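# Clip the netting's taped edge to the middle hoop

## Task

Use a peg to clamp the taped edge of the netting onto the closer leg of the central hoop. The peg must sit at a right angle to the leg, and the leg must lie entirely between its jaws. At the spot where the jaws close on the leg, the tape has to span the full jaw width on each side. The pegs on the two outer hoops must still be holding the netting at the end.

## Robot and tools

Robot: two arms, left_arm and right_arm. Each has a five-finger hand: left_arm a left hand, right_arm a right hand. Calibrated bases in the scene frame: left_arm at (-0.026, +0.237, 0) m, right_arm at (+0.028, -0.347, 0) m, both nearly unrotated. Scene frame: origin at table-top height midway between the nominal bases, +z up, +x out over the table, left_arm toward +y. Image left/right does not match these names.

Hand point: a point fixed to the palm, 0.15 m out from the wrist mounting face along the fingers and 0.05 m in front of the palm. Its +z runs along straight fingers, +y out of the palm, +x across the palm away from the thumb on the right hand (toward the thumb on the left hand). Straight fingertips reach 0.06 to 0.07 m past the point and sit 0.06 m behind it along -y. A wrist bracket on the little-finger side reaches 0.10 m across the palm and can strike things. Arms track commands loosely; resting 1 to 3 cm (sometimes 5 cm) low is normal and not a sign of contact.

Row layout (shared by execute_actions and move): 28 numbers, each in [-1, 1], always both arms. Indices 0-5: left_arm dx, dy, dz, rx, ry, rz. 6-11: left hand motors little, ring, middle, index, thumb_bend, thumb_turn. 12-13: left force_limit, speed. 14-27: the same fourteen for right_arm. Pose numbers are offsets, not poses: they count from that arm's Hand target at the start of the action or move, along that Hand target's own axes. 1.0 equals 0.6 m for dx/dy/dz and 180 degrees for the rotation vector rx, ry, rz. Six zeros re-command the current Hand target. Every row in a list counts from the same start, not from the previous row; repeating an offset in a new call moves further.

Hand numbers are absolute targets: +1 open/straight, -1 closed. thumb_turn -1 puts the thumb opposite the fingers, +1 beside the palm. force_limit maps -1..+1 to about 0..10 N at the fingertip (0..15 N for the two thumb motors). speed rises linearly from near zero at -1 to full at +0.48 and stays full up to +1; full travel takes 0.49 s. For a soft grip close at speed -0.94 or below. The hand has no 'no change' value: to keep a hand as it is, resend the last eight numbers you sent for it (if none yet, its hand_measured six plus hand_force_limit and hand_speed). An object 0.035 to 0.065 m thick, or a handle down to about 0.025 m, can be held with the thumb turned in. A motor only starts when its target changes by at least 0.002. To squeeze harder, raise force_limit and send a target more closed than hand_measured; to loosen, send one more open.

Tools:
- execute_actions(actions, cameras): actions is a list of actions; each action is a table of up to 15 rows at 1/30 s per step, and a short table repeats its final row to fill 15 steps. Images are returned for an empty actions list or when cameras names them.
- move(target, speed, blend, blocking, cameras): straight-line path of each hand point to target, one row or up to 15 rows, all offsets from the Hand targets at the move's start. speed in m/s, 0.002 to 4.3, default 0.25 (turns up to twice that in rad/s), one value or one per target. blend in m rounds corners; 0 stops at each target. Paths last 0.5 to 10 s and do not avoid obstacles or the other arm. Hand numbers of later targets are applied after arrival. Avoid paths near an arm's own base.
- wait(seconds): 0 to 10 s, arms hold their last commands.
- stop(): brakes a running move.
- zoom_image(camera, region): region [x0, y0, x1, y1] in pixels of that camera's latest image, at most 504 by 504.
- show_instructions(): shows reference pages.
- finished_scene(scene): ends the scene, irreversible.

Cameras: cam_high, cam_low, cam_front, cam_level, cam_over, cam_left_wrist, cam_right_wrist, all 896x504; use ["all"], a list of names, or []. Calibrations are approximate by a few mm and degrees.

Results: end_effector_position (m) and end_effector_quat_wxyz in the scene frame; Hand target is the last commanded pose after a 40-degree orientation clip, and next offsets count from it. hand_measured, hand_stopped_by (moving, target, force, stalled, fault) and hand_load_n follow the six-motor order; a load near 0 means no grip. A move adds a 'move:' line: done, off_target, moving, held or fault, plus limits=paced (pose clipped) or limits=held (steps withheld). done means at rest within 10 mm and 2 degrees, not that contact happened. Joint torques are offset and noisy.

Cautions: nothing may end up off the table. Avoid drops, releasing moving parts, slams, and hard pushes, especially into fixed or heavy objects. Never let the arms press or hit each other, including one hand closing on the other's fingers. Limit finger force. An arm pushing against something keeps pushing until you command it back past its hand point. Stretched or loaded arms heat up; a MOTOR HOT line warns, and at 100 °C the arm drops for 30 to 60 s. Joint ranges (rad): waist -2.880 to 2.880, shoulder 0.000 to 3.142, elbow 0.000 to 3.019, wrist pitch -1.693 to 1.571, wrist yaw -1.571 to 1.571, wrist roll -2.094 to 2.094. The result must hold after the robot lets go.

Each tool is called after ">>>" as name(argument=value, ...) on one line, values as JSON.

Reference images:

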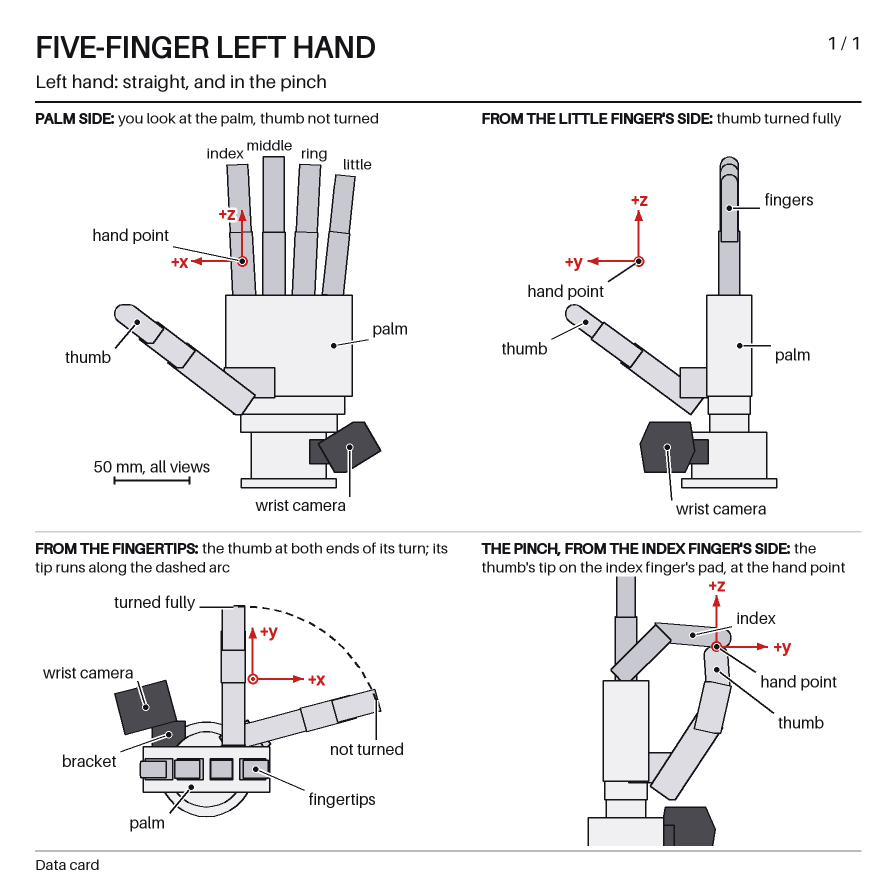

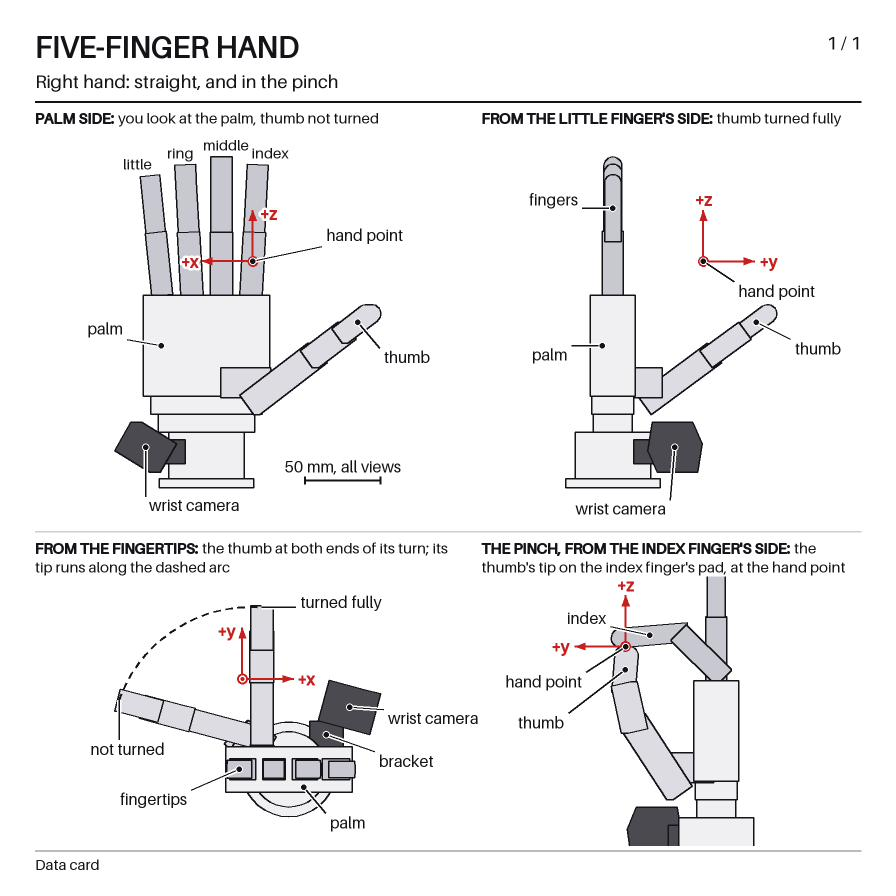

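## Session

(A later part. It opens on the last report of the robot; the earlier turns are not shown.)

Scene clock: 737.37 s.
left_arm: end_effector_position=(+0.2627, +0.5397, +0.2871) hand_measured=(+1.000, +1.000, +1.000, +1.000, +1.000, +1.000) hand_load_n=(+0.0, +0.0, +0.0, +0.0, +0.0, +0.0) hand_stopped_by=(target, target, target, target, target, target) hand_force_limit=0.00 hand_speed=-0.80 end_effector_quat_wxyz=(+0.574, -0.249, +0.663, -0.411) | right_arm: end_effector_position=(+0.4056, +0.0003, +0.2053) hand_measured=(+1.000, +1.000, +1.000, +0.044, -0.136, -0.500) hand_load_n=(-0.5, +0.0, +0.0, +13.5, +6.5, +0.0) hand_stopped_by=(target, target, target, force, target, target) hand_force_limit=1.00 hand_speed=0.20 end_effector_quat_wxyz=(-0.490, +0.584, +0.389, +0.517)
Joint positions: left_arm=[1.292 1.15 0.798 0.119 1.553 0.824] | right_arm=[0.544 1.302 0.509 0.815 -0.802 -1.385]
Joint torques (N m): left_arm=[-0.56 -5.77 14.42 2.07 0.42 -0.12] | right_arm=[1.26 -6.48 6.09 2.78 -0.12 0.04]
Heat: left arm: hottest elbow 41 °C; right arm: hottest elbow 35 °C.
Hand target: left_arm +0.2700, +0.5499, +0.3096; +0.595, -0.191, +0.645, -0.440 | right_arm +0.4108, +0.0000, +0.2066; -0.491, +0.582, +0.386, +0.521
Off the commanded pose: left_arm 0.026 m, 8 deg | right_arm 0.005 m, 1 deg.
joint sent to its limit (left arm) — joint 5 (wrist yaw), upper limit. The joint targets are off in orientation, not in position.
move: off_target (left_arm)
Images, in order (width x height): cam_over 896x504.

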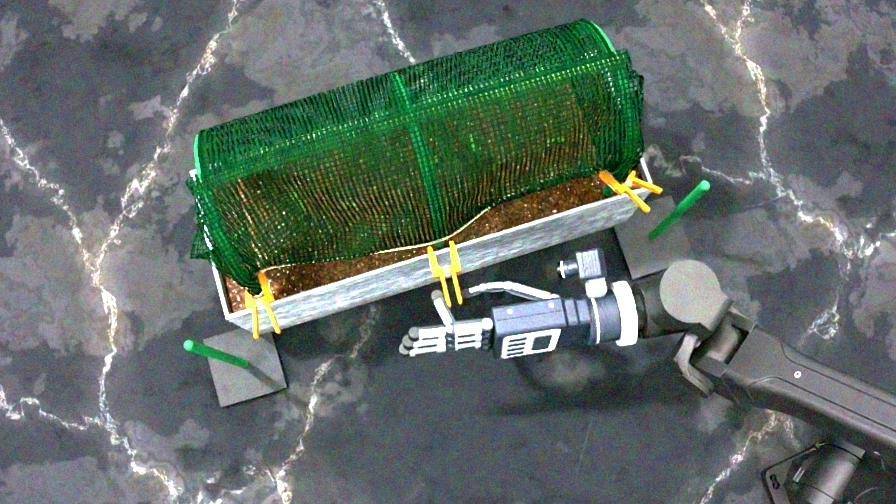

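>>> move(target=[0,0,0,0,0,0,1,1,1,1,1,1,0,-0.8,-0.0044,0.0092,0.0006,0,0,0,1,1,1,-0.02,-0.14,-0.5,1,0.2], speed=0.04, cameras=["cam_over","cam_level","cam_front","cam_right_wrist","cam_left_wrist"])

>>> zoom_image(camera="cam_level", region=[410, 300, 470, 345])

>>> zoom_image(camera="cam_right_wrist", region=[370, 220, 700, 440])

>>> zoom_image(camera="cam_over", region=[410, 210, 490, 300])

>>> zoom_image(camera="cam_left_wrist", region=[640, 370, 700, 430])

>>> zoom_image(camera="cam_front", region=[390, 270, 450, 330])

Scene clock: 742.10 s.
left_arm: end_effector_position=(+0.2627, +0.5397, +0.2871) hand_measured=(+1.000, +1.000, +1.000, +1.000, +1.000, +1.000) hand_load_n=(-0.5, +0.0, +0.0, +0.0, +0.0, +0.0) hand_stopped_by=(target, target, target, target, target, target) hand_force_limit=0.00 hand_speed=-0.80 end_effector_quat_wxyz=(+0.574, -0.249, +0.663, -0.411) | right_arm: end_effector_position=(+0.4090, -0.0013, +0.1989) hand_measured=(+1.000, +1.000, +1.000, +0.044, -0.136, -0.500) hand_load_n=(+0.0, +0.0, +0.0, +13.5, +7.0, +0.0) hand_stopped_by=(target, target, target, force, target, target) hand_force_limit=1.00 hand_speed=0.20 end_effector_quat_wxyz=(-0.490, +0.586, +0.389, +0.515)
Joint positions: left_arm=[1.292 1.15 0.798 0.119 1.553 0.824] | right_arm=[0.535 1.323 0.509 0.831 -0.812 -1.384]
Joint torques (N m): left_arm=[-0.56 -5.77 14.42 2.06 0.42 -0.13] | right_arm=[1.14 -6.83 6.43 2.74 -0.11 0.01]
Heat: left arm: hottest elbow 41 °C; right arm: hottest elbow 35 °C.
Hand target: left_arm +0.2700, +0.5499, +0.3096; +0.595, -0.191, +0.645, -0.440 | right_arm +0.4158, -0.0007, +0.2030; -0.491, +0.582, +0.386, +0.521
Off the commanded pose: left_arm 0.026 m, 8 deg | right_arm 0.008 m, 1 deg.
joint sent to its limit (left arm) — joint 5 (wrist yaw), upper limit. The joint targets are off in orientation, not in position.
move: off_target (left_arm)
camera_calibration:
cam_left_wrist: T_world_to_cam=[[-0.211237, -0.729852, 0.65015, 0.262708], [-0.570932, -0.447759, -0.688149, 0.603086], [0.793357, -0.516554, -0.322113, 0.281255], [0, 0, 0, 1]] pos_world=[0.176679, 0.607059, 0.33481]
cam_right_wrist: T_world_to_cam=[[0.970498, -0.212418, 0.114067, -0.420506], [0.018991, -0.404281, -0.914438, 0.192455], [0.240358, 0.889627, -0.38832, 0.0967574], [0, 0, 0, 1]] pos_world=[0.381189, -0.097595, 0.261527]
Images, in order (width x height): cam_front 896x504, cam_level 896x504, cam_over 896x504, cam_left_wrist 896x504, cam_right_wrist 896x504.

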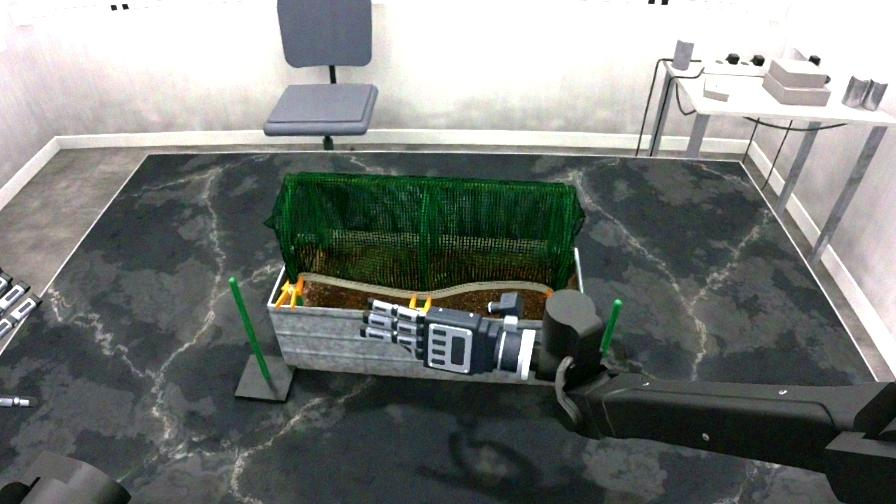

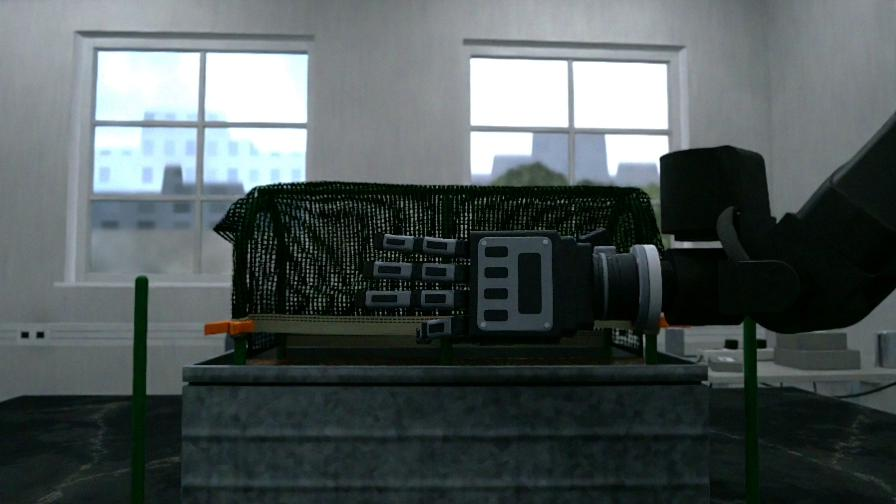

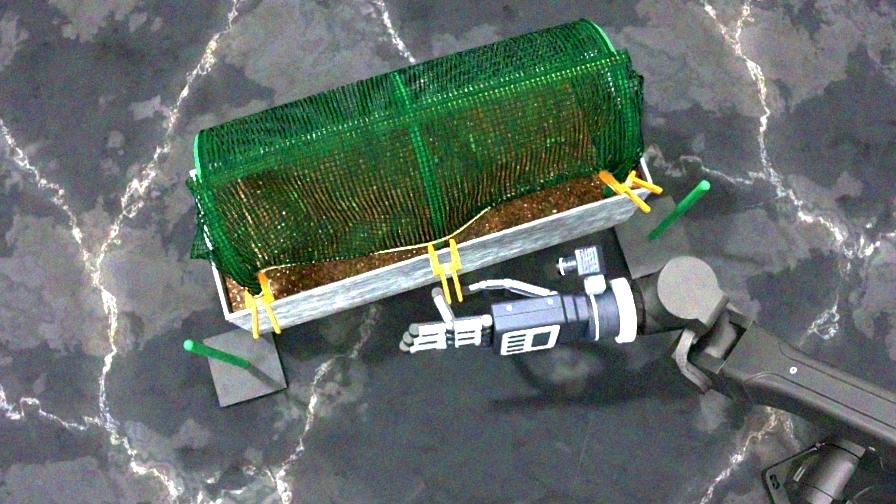

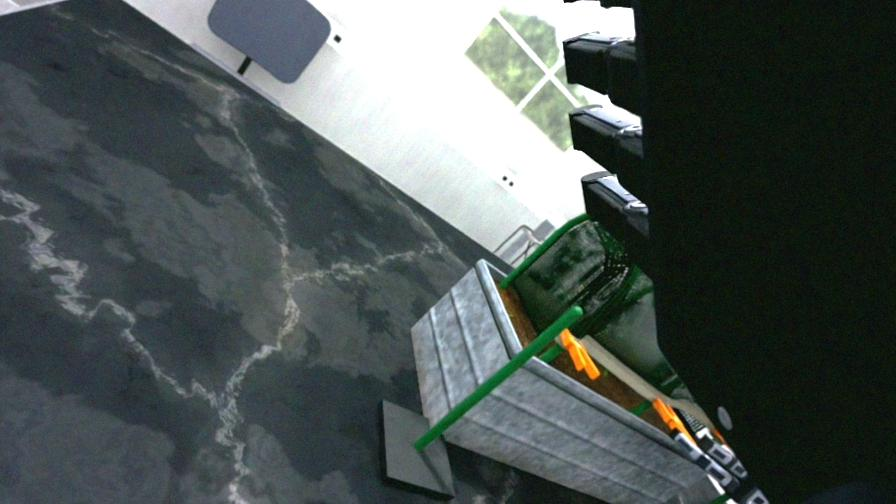

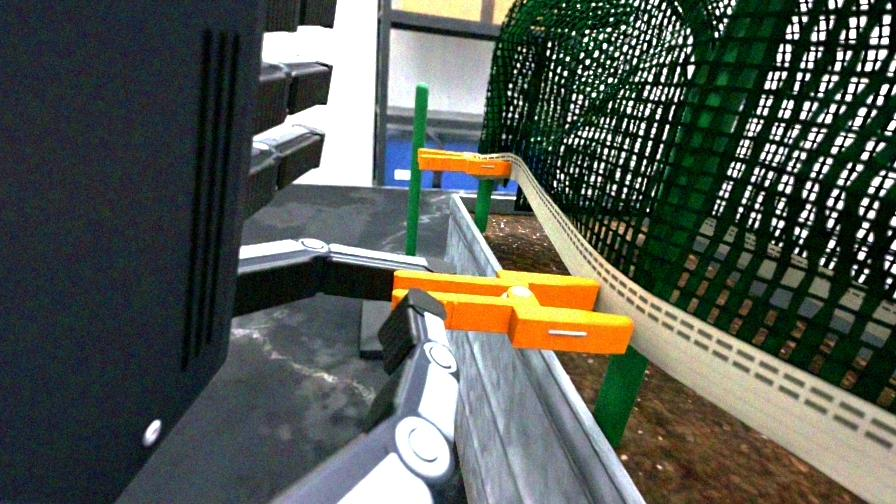

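Scaled by 8.400 from the camera's 896x504 image, which has a finer 1280x720 frame.

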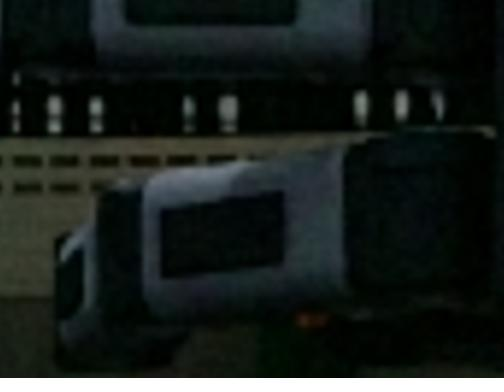

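Scaled by 1.527 from the camera's 896x504 image, which has a finer 1280x720 frame.

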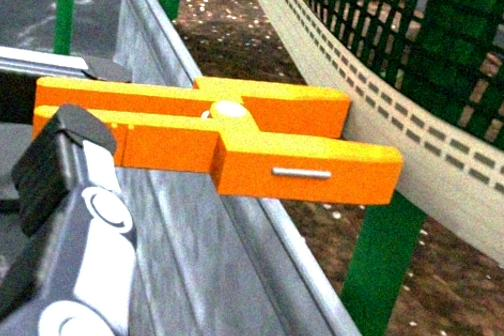

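Scaled by 5.600 from the camera's 896x504 image, which has a finer 1280x720 frame.

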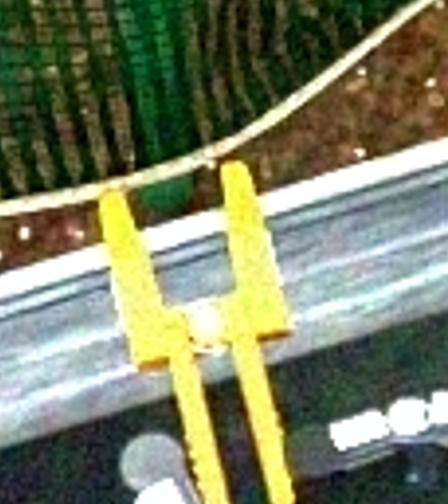

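Scaled by 8.400 from the camera's 896x504 image, which has a finer 1280x720 frame.

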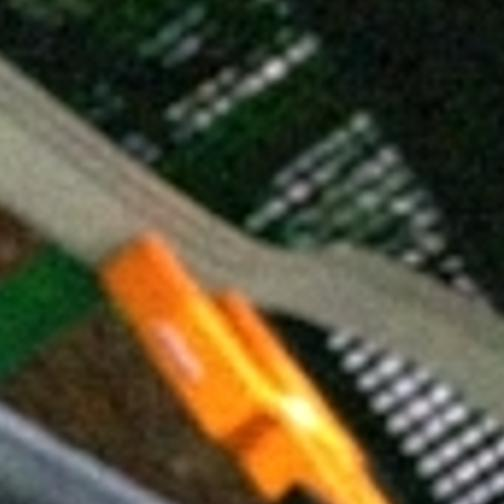

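Scaled by 8.400 from the camera's 896x504 image, which has a finer 1280x720 frame.

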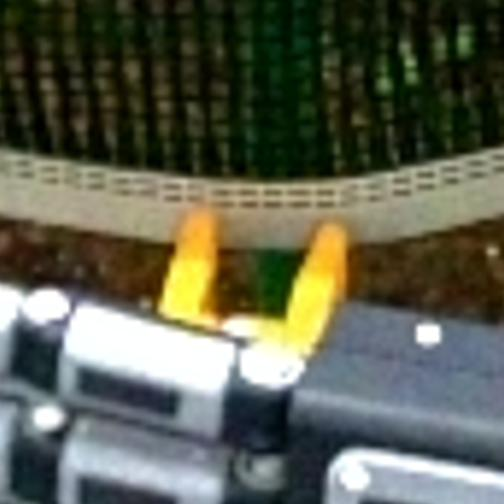

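>>> move(target=[0,0,0,0,0,0,1,1,1,1,1,1,0,-0.8,0.0074,0.0141,0.0014,0,0,0,1,1,1,-0.02,-0.14,-0.5,1,0.2], speed=0.04, cameras=["cam_over","cam_right_wrist"])

>>> zoom_image(camera="cam_right_wrist", region=[370, 220, 700, 440])

>>> zoom_image(camera="cam_over", region=[410, 210, 490, 300])

Scene clock: 754.70 s.
left_arm: end_effector_position=(+0.2627, +0.5397, +0.2871) hand_measured=(+1.000, +1.000, +1.000, +1.000, +1.000, +1.000) hand_load_n=(+0.0, +0.0, +0.0, +0.0, -0.5, +0.0) hand_stopped_by=(target, target, target, target, target, target) hand_force_limit=0.00 hand_speed=-0.80 end_effector_quat_wxyz=(+0.574, -0.249, +0.663, -0.411) | right_arm: end_effector_position=(+0.4123, -0.0058, +0.1944) hand_measured=(+1.000, +1.000, +1.000, +0.044, -0.136, -0.500) hand_load_n=(+0.0, +0.5, +0.0, +13.5, +6.5, +0.0) hand_stopped_by=(target, target, target, force, target, target) hand_force_limit=1.00 hand_speed=0.20 end_effector_quat_wxyz=(-0.491, +0.589, +0.388, +0.512)
Joint positions: left_arm=[1.292 1.15 0.798 0.119 1.553 0.824] | right_arm=[0.518 1.332 0.509 0.831 -0.829 -1.383]
Joint torques (N m): left_arm=[-0.56 -5.77 14.41 2.09 0.42 -0.13] | right_arm=[1.14 -7.06 7.86 2.37 -0.11 0.01]
Heat: left arm: hottest elbow 41 °C; right arm: hottest elbow 35 °C.
Hand target: left_arm +0.2700, +0.5499, +0.3096; +0.595, -0.191, +0.645, -0.440 | right_arm +0.4247, -0.0020, +0.2061; -0.491, +0.582, +0.386, +0.521
Off the commanded pose: left_arm 0.026 m, 8 deg | right_arm 0.017 m, 1 deg.
joint sent to its limit (left arm) — joint 5 (wrist yaw), upper limit. The joint targets are off in orientation, not in position.
move: off_target (left_arm, right_arm)
camera_calibration:
cam_right_wrist: T_world_to_cam=[[0.971481, -0.211929, 0.106356, -0.422995], [0.0108374, -0.408381, -0.912747, 0.189423], [0.236871, 0.887869, -0.394437, 0.100804], [0, 0, 0, 1]] pos_world=[0.385001, -0.101789, 0.257644]
Images, in order (width x height): cam_over 896x504, cam_right_wrist 896x504.

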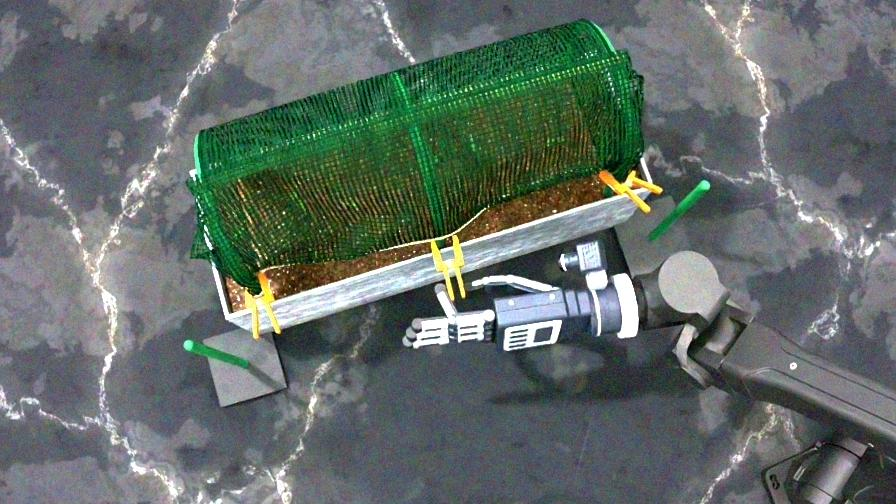

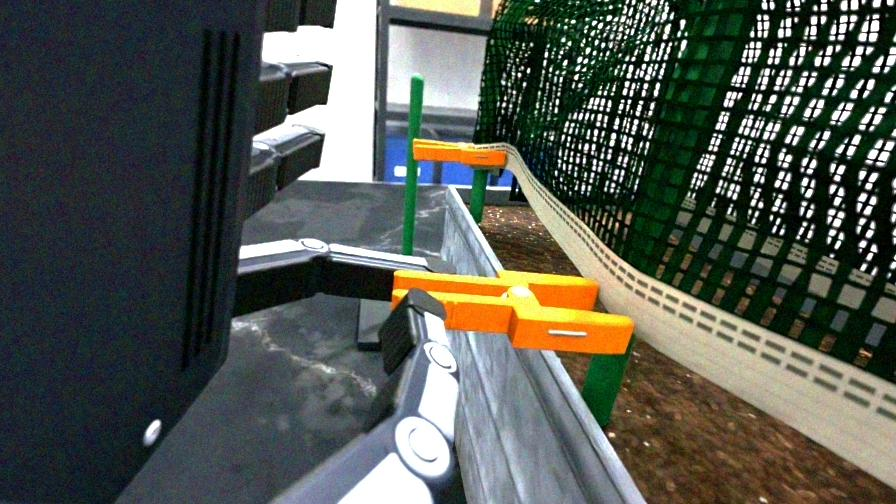

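Scaled by 1.527 from the camera's 896x504 image, which has a finer 1280x720 frame.

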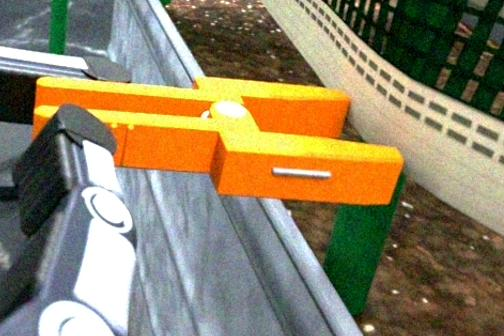

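Scaled by 5.600 from the camera's 896x504 image, which has a finer 1280x720 frame.

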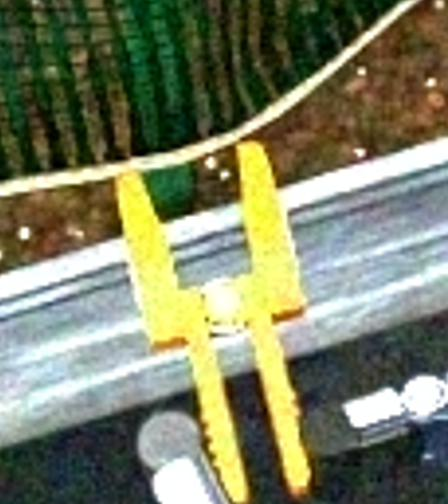

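>>> move(target=[0,0,0,0,0,0,1,1,1,1,1,1,0,-0.8,0.0134,0.0007,0.0096,0,0,0,1,1,1,-0.02,-0.14,-0.5,1,0.2], speed=0.04, cameras=["cam_over","cam_right_wrist"])

>>> zoom_image(camera="cam_over", region=[410, 210, 490, 300])

Scene clock: 759.50 s.
left_arm: end_effector_position=(+0.2627, +0.5397, +0.2871) hand_measured=(+1.000, +1.000, +1.000, +1.000, +1.000, +1.000) hand_load_n=(+0.0, +0.0, +0.0, +0.0, +0.0, +0.0) hand_stopped_by=(target, target, target, target, target, target) hand_force_limit=0.00 hand_speed=-0.80 end_effector_quat_wxyz=(+0.574, -0.249, +0.663, -0.411) | right_arm: end_effector_position=(+0.4144, -0.0052, +0.1945) hand_measured=(+1.000, +1.000, +1.000, +0.044, -0.136, -0.500) hand_load_n=(+0.0, +0.0, +0.0, +13.5, +6.5, +0.0) hand_stopped_by=(target, target, target, force, target, target) hand_force_limit=1.00 hand_speed=0.20 end_effector_quat_wxyz=(-0.490, +0.593, +0.386, +0.510)
Joint positions: left_arm=[1.292 1.15 0.798 0.119 1.553 0.824] | right_arm=[0.518 1.332 0.516 0.816 -0.826 -1.382]
Joint torques (N m): left_arm=[-0.56 -5.77 14.41 2.06 0.42 -0.12] | right_arm=[1.85 -7.59 8.8 1.62 0.07 0.02]
Heat: left arm: hottest elbow 41 °C; right arm: hottest elbow 35 °C.
Hand target: left_arm +0.2700, +0.5499, +0.3096; +0.595, -0.191, +0.645, -0.440 | right_arm +0.4278, +0.0031, +0.2142; -0.491, +0.582, +0.386, +0.521
Off the commanded pose: left_arm 0.026 m, 8 deg | right_arm 0.025 m, 2 deg.
joint sent to its limit (left arm) — joint 5 (wrist yaw), upper limit. The joint targets are off in orientation, not in position.
move: off_target (left_arm, right_arm)
camera_calibration:
cam_right_wrist: T_world_to_cam=[[0.971553, -0.214573, 0.100215, -0.423824], [0.00311396, -0.411555, -0.91138, 0.192737], [0.236801, 0.885766, -0.399179, 0.100774], [0, 0, 0, 1]] pos_world=[0.387304, -0.100882, 0.258357]
Images, in order (width x height): cam_over 896x504, cam_right_wrist 896x504.

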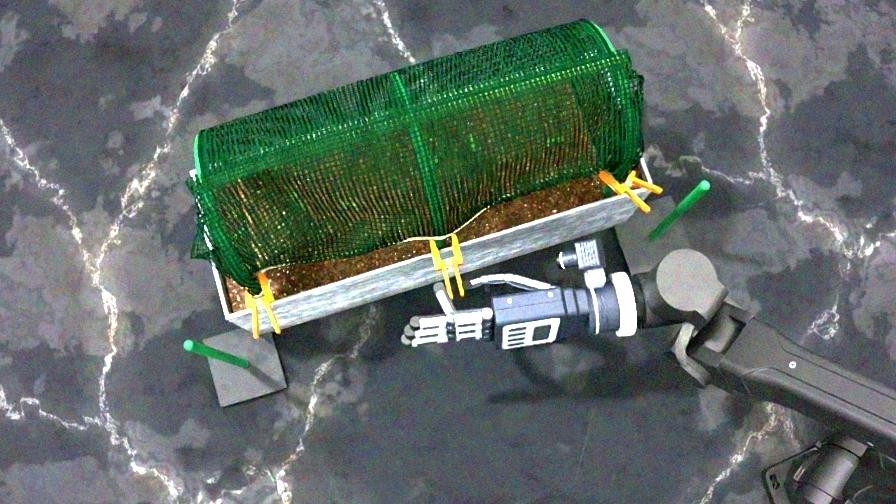

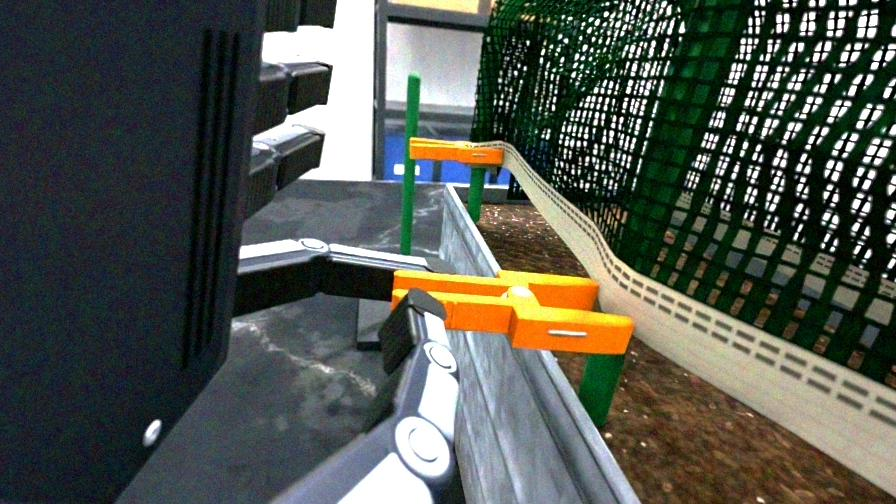

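Scaled by 5.600 from the camera's 896x504 image, which has a finer 1280x720 frame.

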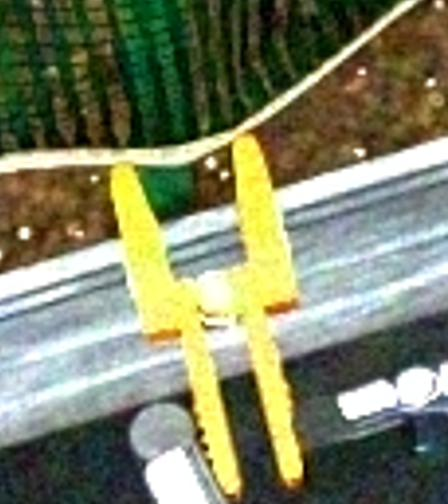

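>>> move(target=[0,0,0,0,0,0,1,1,1,1,1,1,0,-0.8,0.0087,-0.0080,0.0056,0,0,0,1,1,1,-0.02,-0.14,-0.5,1,0.2], speed=0.04, cameras=["cam_over","cam_right_wrist","cam_left_wrist"])

>>> zoom_image(camera="cam_over", region=[410, 210, 490, 300])

>>> zoom_image(camera="cam_left_wrist", region=[640, 370, 700, 430])

Scene clock: 763.40 s.
left_arm: end_effector_position=(+0.2627, +0.5397, +0.2871) hand_measured=(+1.000, +1.000, +1.000, +1.000, +1.000, +1.000) hand_load_n=(+0.0, +0.0, -0.5, -0.5, +0.0, +0.0) hand_stopped_by=(target, target, target, target, target, target) hand_force_limit=0.00 hand_speed=-0.80 end_effector_quat_wxyz=(+0.574, -0.249, +0.663, -0.411) | right_arm: end_effector_position=(+0.4146, -0.0033, +0.1910) hand_measured=(+1.000, +1.000, +1.000, +0.044, -0.136, -0.500) hand_load_n=(+0.0, +0.0, +0.0, +13.5, +7.0, +0.0) hand_stopped_by=(target, target, target, force, target, target) hand_force_limit=1.00 hand_speed=0.20 end_effector_quat_wxyz=(-0.489, +0.600, +0.382, +0.504)
Joint positions: left_arm=[1.292 1.15 0.798 0.119 1.553 0.824] | right_arm=[0.526 1.332 0.521 0.793 -0.811 -1.382]
Joint torques (N m): left_arm=[-0.56 -5.77 14.42 2.07 0.42 -0.12] | right_arm=[2.32 -9.11 8.84 1.63 0.07 0]
Heat: left arm: hottest elbow 41 °C; right arm: hottest elbow 36 °C.
Hand target: left_arm +0.2700, +0.5499, +0.3096; +0.595, -0.191, +0.645, -0.440 | right_arm +0.4249, +0.0070, +0.2202; -0.491, +0.582, +0.386, +0.521
Off the commanded pose: left_arm 0.026 m, 8 deg | right_arm 0.033 m, 3 deg.
joint sent to its limit (left arm) — joint 5 (wrist yaw), upper limit. The joint targets are off in orientation, not in position.
move: off_target (left_arm, right_arm)
camera_calibration:
cam_left_wrist: T_world_to_cam=[[-0.211237, -0.729852, 0.65015, 0.262708], [-0.570932, -0.447759, -0.688149, 0.603086], [0.793357, -0.516554, -0.322113, 0.281255], [0, 0, 0, 1]] pos_world=[0.176679, 0.607059, 0.33481]
cam_right_wrist: T_world_to_cam=[[0.971729, -0.219913, 0.0859117, -0.420545], [-0.0148615, -0.420132, -0.907341, 0.196976], [0.23563, 0.880413, -0.411523, 0.100448], [0, 0, 0, 1]] pos_world=[0.387915, -0.0981628, 0.256191]
Images, in order (width x height): cam_over 896x504, cam_left_wrist 896x504, cam_right_wrist 896x504.

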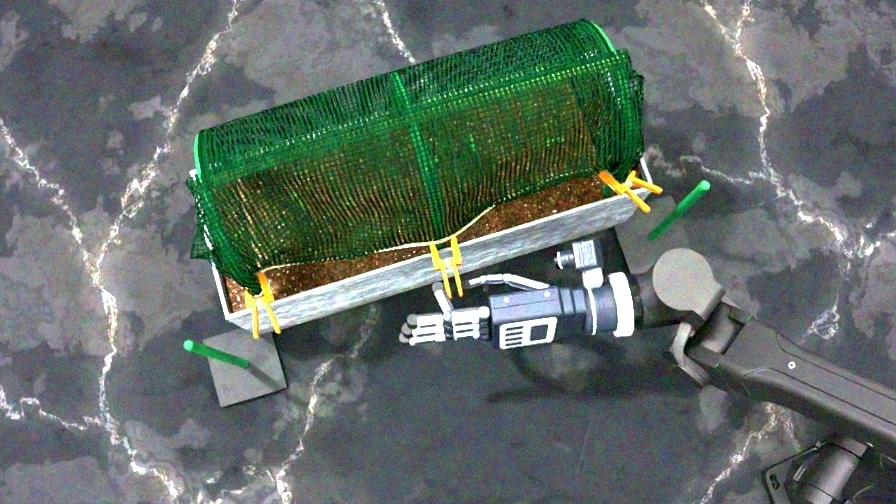

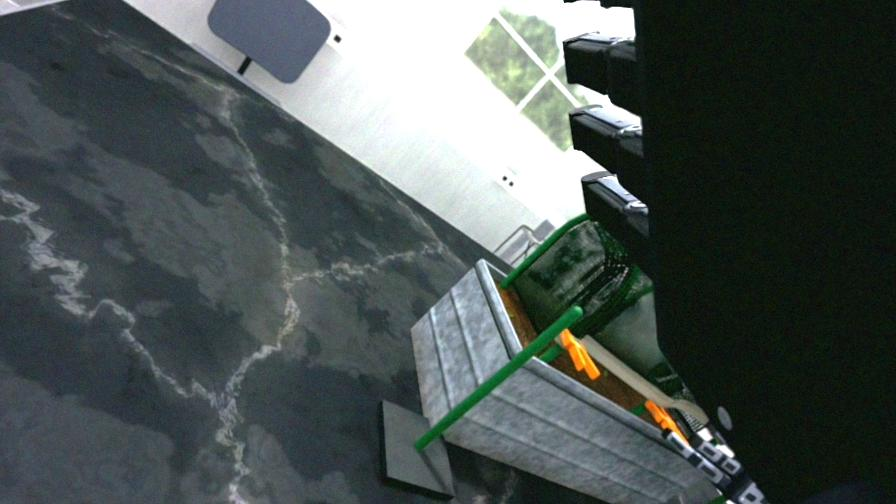

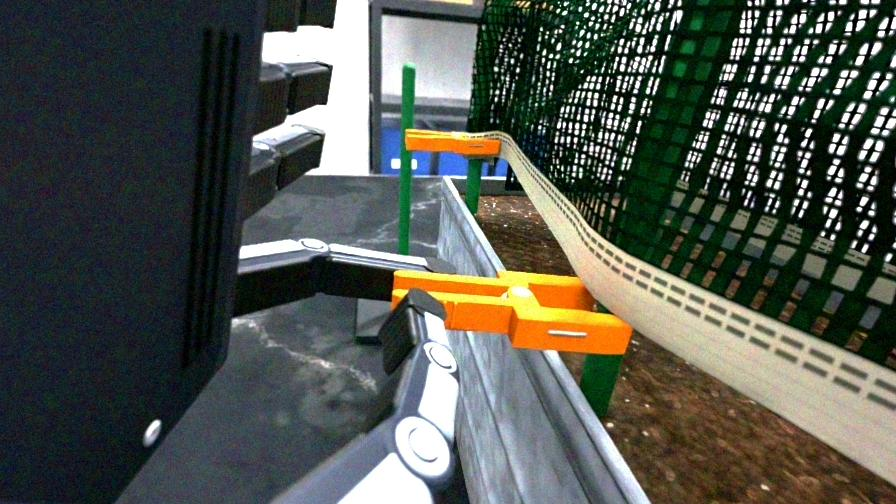

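Scaled by 5.600 from the camera's 896x504 image, which has a finer 1280x720 frame.

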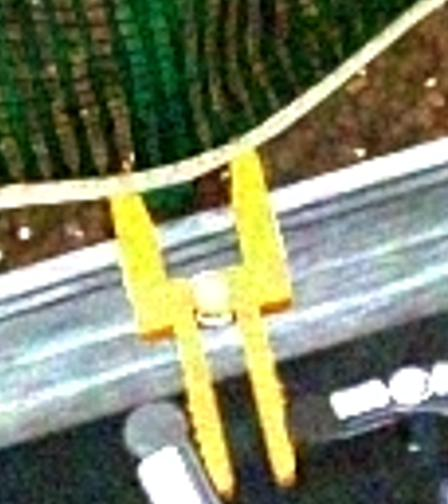

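Scaled by 8.400 from the camera's 896x504 image, which has a finer 1280x720 frame.

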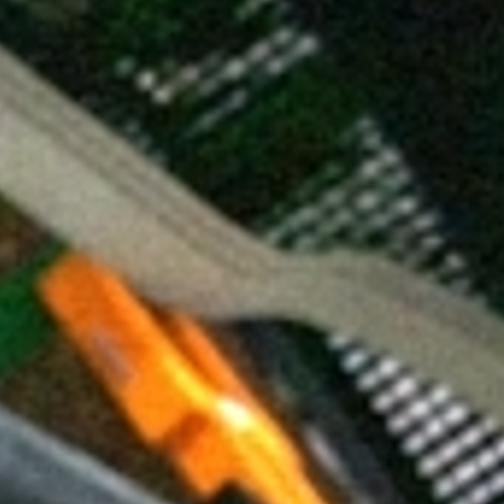

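>>> move(target=[0,0,0,0,0,0,1,1,1,1,1,1,0,-0.8,0.0062,-0.0050,0,0,0,-0.004,1,1,1,-0.02,-0.14,-0.5,1,0.2], speed=0.04, cameras=[])

Scene clock: 769.13 s.
left_arm: end_effector_position=(+0.2627, +0.5397, +0.2871) hand_measured=(+1.000, +1.000, +1.000, +1.000, +1.000, +1.000) hand_load_n=(+0.0, +0.0, +0.0, +0.0, +0.0, +0.0) hand_stopped_by=(target, target, target, target, target, target) hand_force_limit=0.00 hand_speed=-0.80 end_effector_quat_wxyz=(+0.574, -0.249, +0.663, -0.411) | right_arm: end_effector_position=(+0.4125, -0.0023, +0.1926) hand_measured=(+1.000, +1.000, +1.000, +0.044, -0.136, -0.500) hand_load_n=(+0.0, +0.0, +0.0, +13.5, +7.0, +0.0) hand_stopped_by=(target, target, target, force, target, target) hand_force_limit=1.00 hand_speed=0.20 end_effector_quat_wxyz=(-0.489, +0.602, +0.382, +0.503)
Joint positions: left_arm=[1.292 1.15 0.798 0.119 1.553 0.824] | right_arm=[0.531 1.322 0.521 0.778 -0.805 -1.382]
Joint torques (N m): left_arm=[-0.56 -5.71 14.42 2.07 0.42 -0.12] | right_arm=[2.14 -9.05 8.85 1.58 0.06 -0.12]
Heat: left arm: hottest elbow 41 °C; right arm: hottest elbow 37 °C.
Hand target: left_arm +0.2700, +0.5499, +0.3096; +0.595, -0.191, +0.645, -0.440 | right_arm +0.4225, +0.0075, +0.2244; -0.487, +0.580, +0.390, +0.524
Off the commanded pose: left_arm 0.026 m, 8 deg | right_arm 0.035 m, 4 deg.
joint sent to its limit (left arm) — joint 5 (wrist yaw), upper limit. The joint targets are off in orientation, not in position.
move: off_target (left_arm, right_arm)
No camera images: "cameras" was empty.

>>> move(target=[0,0,0,0,0,0,1,1,1,1,1,1,0,-0.8,0.0085,0,0,0,0,-0.006,1,1,1,-0.02,-0.14,-0.5,1,0.2], speed=0.04, cameras=[])

Scene clock: 773.20 s.
left_arm: end_effector_position=(+0.2627, +0.5397, +0.2871) hand_measured=(+1.000, +1.000, +1.000, +1.000, +1.000, +1.000) hand_load_n=(+0.0, +0.0, +0.0, +0.0, +0.0, -0.5) hand_stopped_by=(target, target, target, target, target, target) hand_force_limit=0.00 hand_speed=-0.80 end_effector_quat_wxyz=(+0.574, -0.249, +0.663, -0.411) | right_arm: end_effector_position=(+0.4118, -0.0031, +0.1946) hand_measured=(+1.000, +1.000, +1.000, +0.044, -0.136, -0.500) hand_load_n=(+0.0, +0.0, +0.0, +13.5, +7.0, +0.0) hand_stopped_by=(target, target, target, force, target, target) hand_force_limit=1.00 hand_speed=0.20 end_effector_quat_wxyz=(-0.485, +0.601, +0.386, +0.505)
Joint positions: left_arm=[1.292 1.15 0.798 0.119 1.553 0.824] | right_arm=[0.531 1.311 0.521 0.762 -0.805 -1.396]
Joint torques (N m): left_arm=[-0.56 -5.77 14.41 2.07 0.42 -0.12] | right_arm=[2.43 -9.11 9.2 1.74 0.05 -0.17]
Heat: left arm: hottest elbow 41 °C; right arm: hottest elbow 37 °C.
Hand target: left_arm +0.2700, +0.5499, +0.3096; +0.595, -0.191, +0.645, -0.440 | right_arm +0.4232, +0.0072, +0.2295; -0.482, +0.576, +0.396, +0.528
Off the commanded pose: left_arm 0.026 m, 8 deg | right_arm 0.038 m, 4 deg.
joint sent to its limit (left arm) — joint 5 (wrist yaw), upper limit. The joint targets are off in orientation, not in position.
move: off_target (left_arm, right_arm)
No camera images: "cameras" was empty.

>>> move(target=[0,0,0,0,0,0,1,1,1,1,1,1,0,-0.8,0.0085,0.0010,0,0,0,-0.006,1,1,1,-0.02,-0.14,-0.5,1,0.2], speed=0.04, cameras=["cam_over","cam_left_wrist","cam_right_wrist","cam_front"])

>>> zoom_image(camera="cam_over", region=[410, 210, 490, 300])

>>> zoom_image(camera="cam_left_wrist", region=[640, 370, 700, 430])

>>> zoom_image(camera="cam_right_wrist", region=[370, 220, 700, 440])

>>> zoom_image(camera="cam_front", region=[390, 270, 450, 330])

Scene clock: 779.90 s.
left_arm: end_effector_position=(+0.2627, +0.5397, +0.2871) hand_measured=(+1.000, +1.000, +1.000, +1.000, +1.000, +1.000) hand_load_n=(+0.0, +0.0, +0.0, +0.0, +0.0, +0.0) hand_stopped_by=(target, target, target, target, target, target) hand_force_limit=0.00 hand_speed=-0.80 end_effector_quat_wxyz=(+0.574, -0.249, +0.663, -0.411) | right_arm: end_effector_position=(+0.4131, -0.0030, +0.1992) hand_measured=(+1.000, +1.000, +1.000, +0.044, -0.136, -0.500) hand_load_n=(+0.0, +0.0, +0.0, +13.5, +7.0, +0.0) hand_stopped_by=(target, target, target, force, target, target) hand_force_limit=1.00 hand_speed=0.20 end_effector_quat_wxyz=(-0.481, +0.597, +0.391, +0.509)
Joint positions: left_arm=[1.292 1.15 0.798 0.119 1.553 0.824] | right_arm=[0.531 1.302 0.527 0.747 -0.805 -1.414]
Joint torques (N m): left_arm=[-0.56 -5.77 14.41 2.07 0.42 -0.12] | right_arm=[2.2 -9.05 9.28 1.66 -0.01 -0.18]
Heat: left arm: hottest elbow 41 °C; right arm: hottest elbow 38 °C.
Hand target: left_arm +0.2700, +0.5499, +0.3096; +0.595, -0.191, +0.645, -0.440 | right_arm +0.4245, +0.0068, +0.2344; -0.477, +0.572, +0.401, +0.533
Off the commanded pose: left_arm 0.026 m, 8 deg | right_arm 0.038 m, 4 deg.
joint sent to its limit (left arm) — joint 5 (wrist yaw), upper limit. The joint targets are off in orientation, not in position.
move: off_target (left_arm, right_arm)
camera_calibration:
cam_left_wrist: T_world_to_cam=[[-0.211237, -0.729852, 0.65015, 0.262708], [-0.570932, -0.447759, -0.688149, 0.603086], [0.793357, -0.516554, -0.322113, 0.281255], [0, 0, 0, 1]] pos_world=[0.176679, 0.607059, 0.33481]
cam_right_wrist: T_world_to_cam=[[0.969537, -0.218205, 0.111283, -0.42391], [0.00644208, -0.431449, -0.902114, 0.194615], [0.244859, 0.87535, -0.4169, 0.101117], [0, 0, 0, 1]] pos_world=[0.384983, -0.0970458, 0.264894]
Images, in order (width x height): cam_front 896x504, cam_over 896x504, cam_left_wrist 896x504, cam_right_wrist 896x504.

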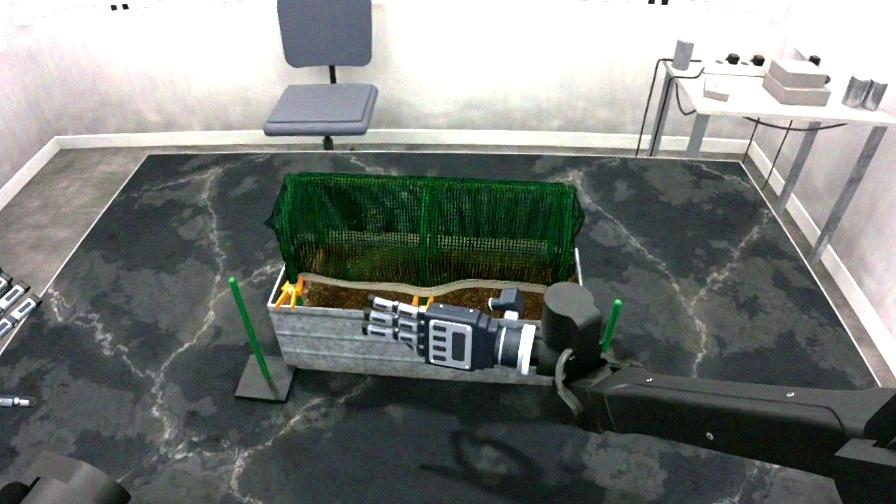

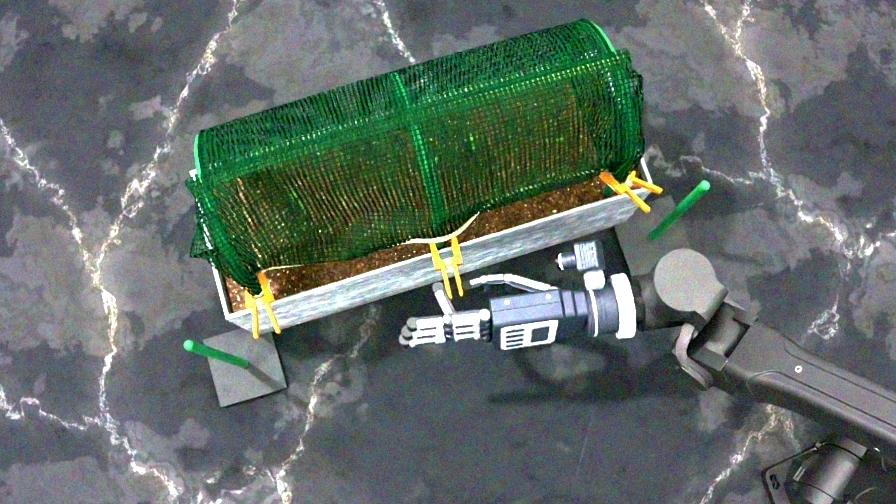

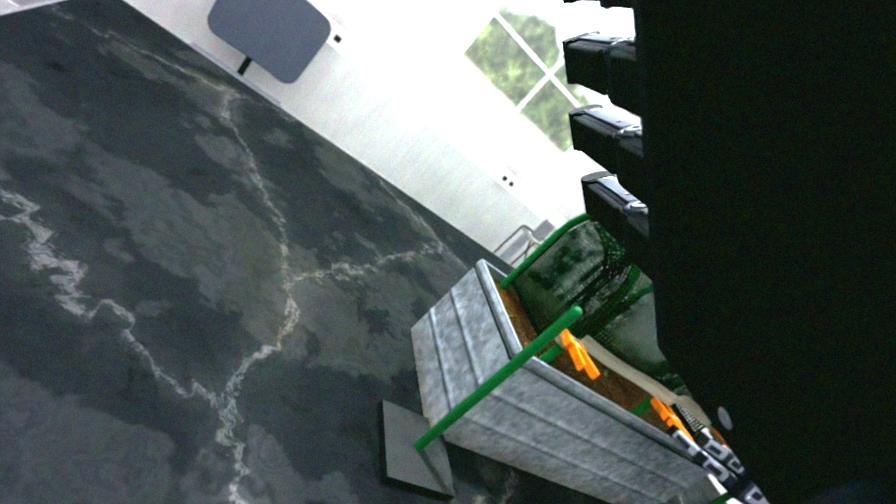

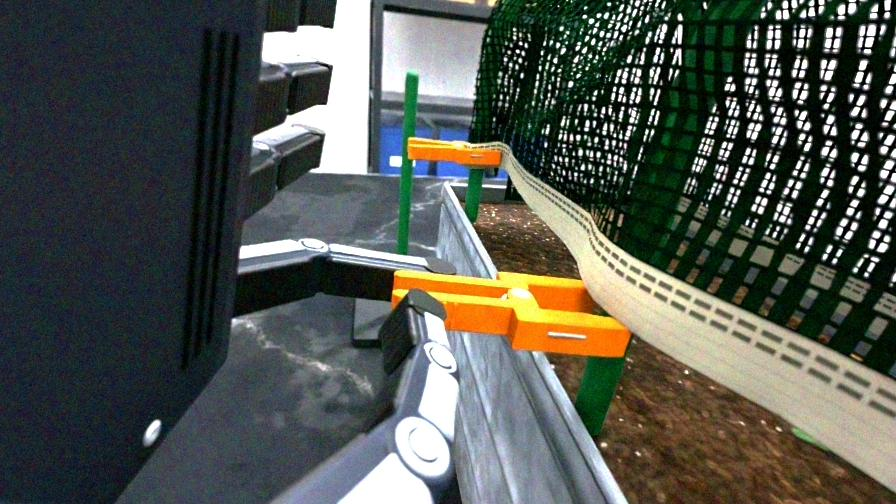

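Scaled by 5.600 from the camera's 896x504 image, which has a finer 1280x720 frame.

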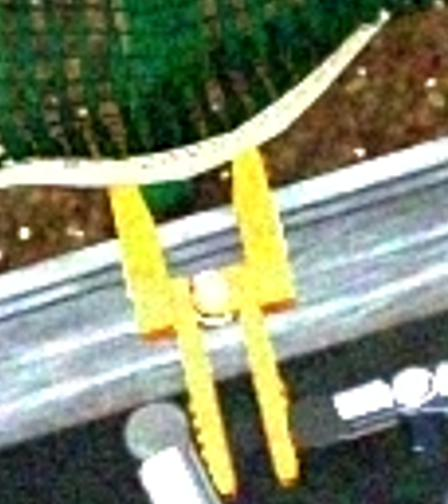

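Scaled by 8.400 from the camera's 896x504 image, which has a finer 1280x720 frame.

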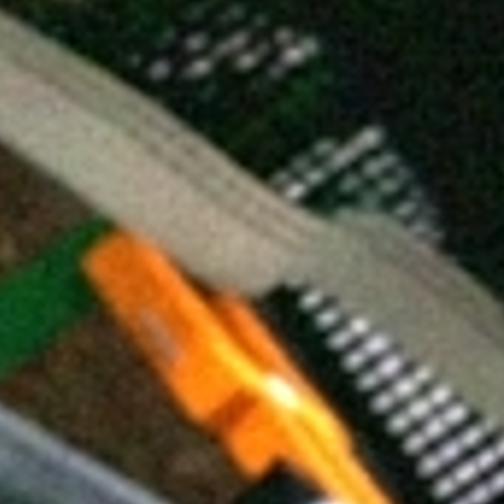

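Scaled by 1.527 from the camera's 896x504 image, which has a finer 1280x720 frame.

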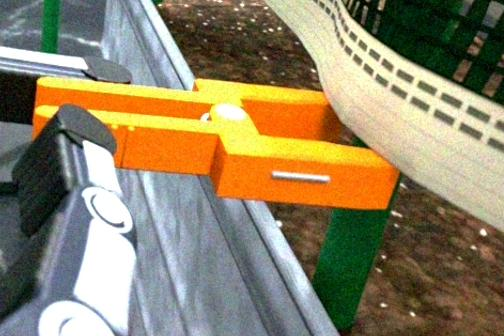

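Scaled by 8.400 from the camera's 896x504 image, which has a finer 1280x720 frame.

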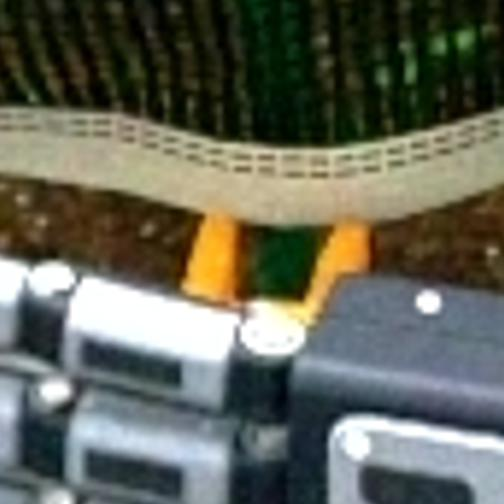

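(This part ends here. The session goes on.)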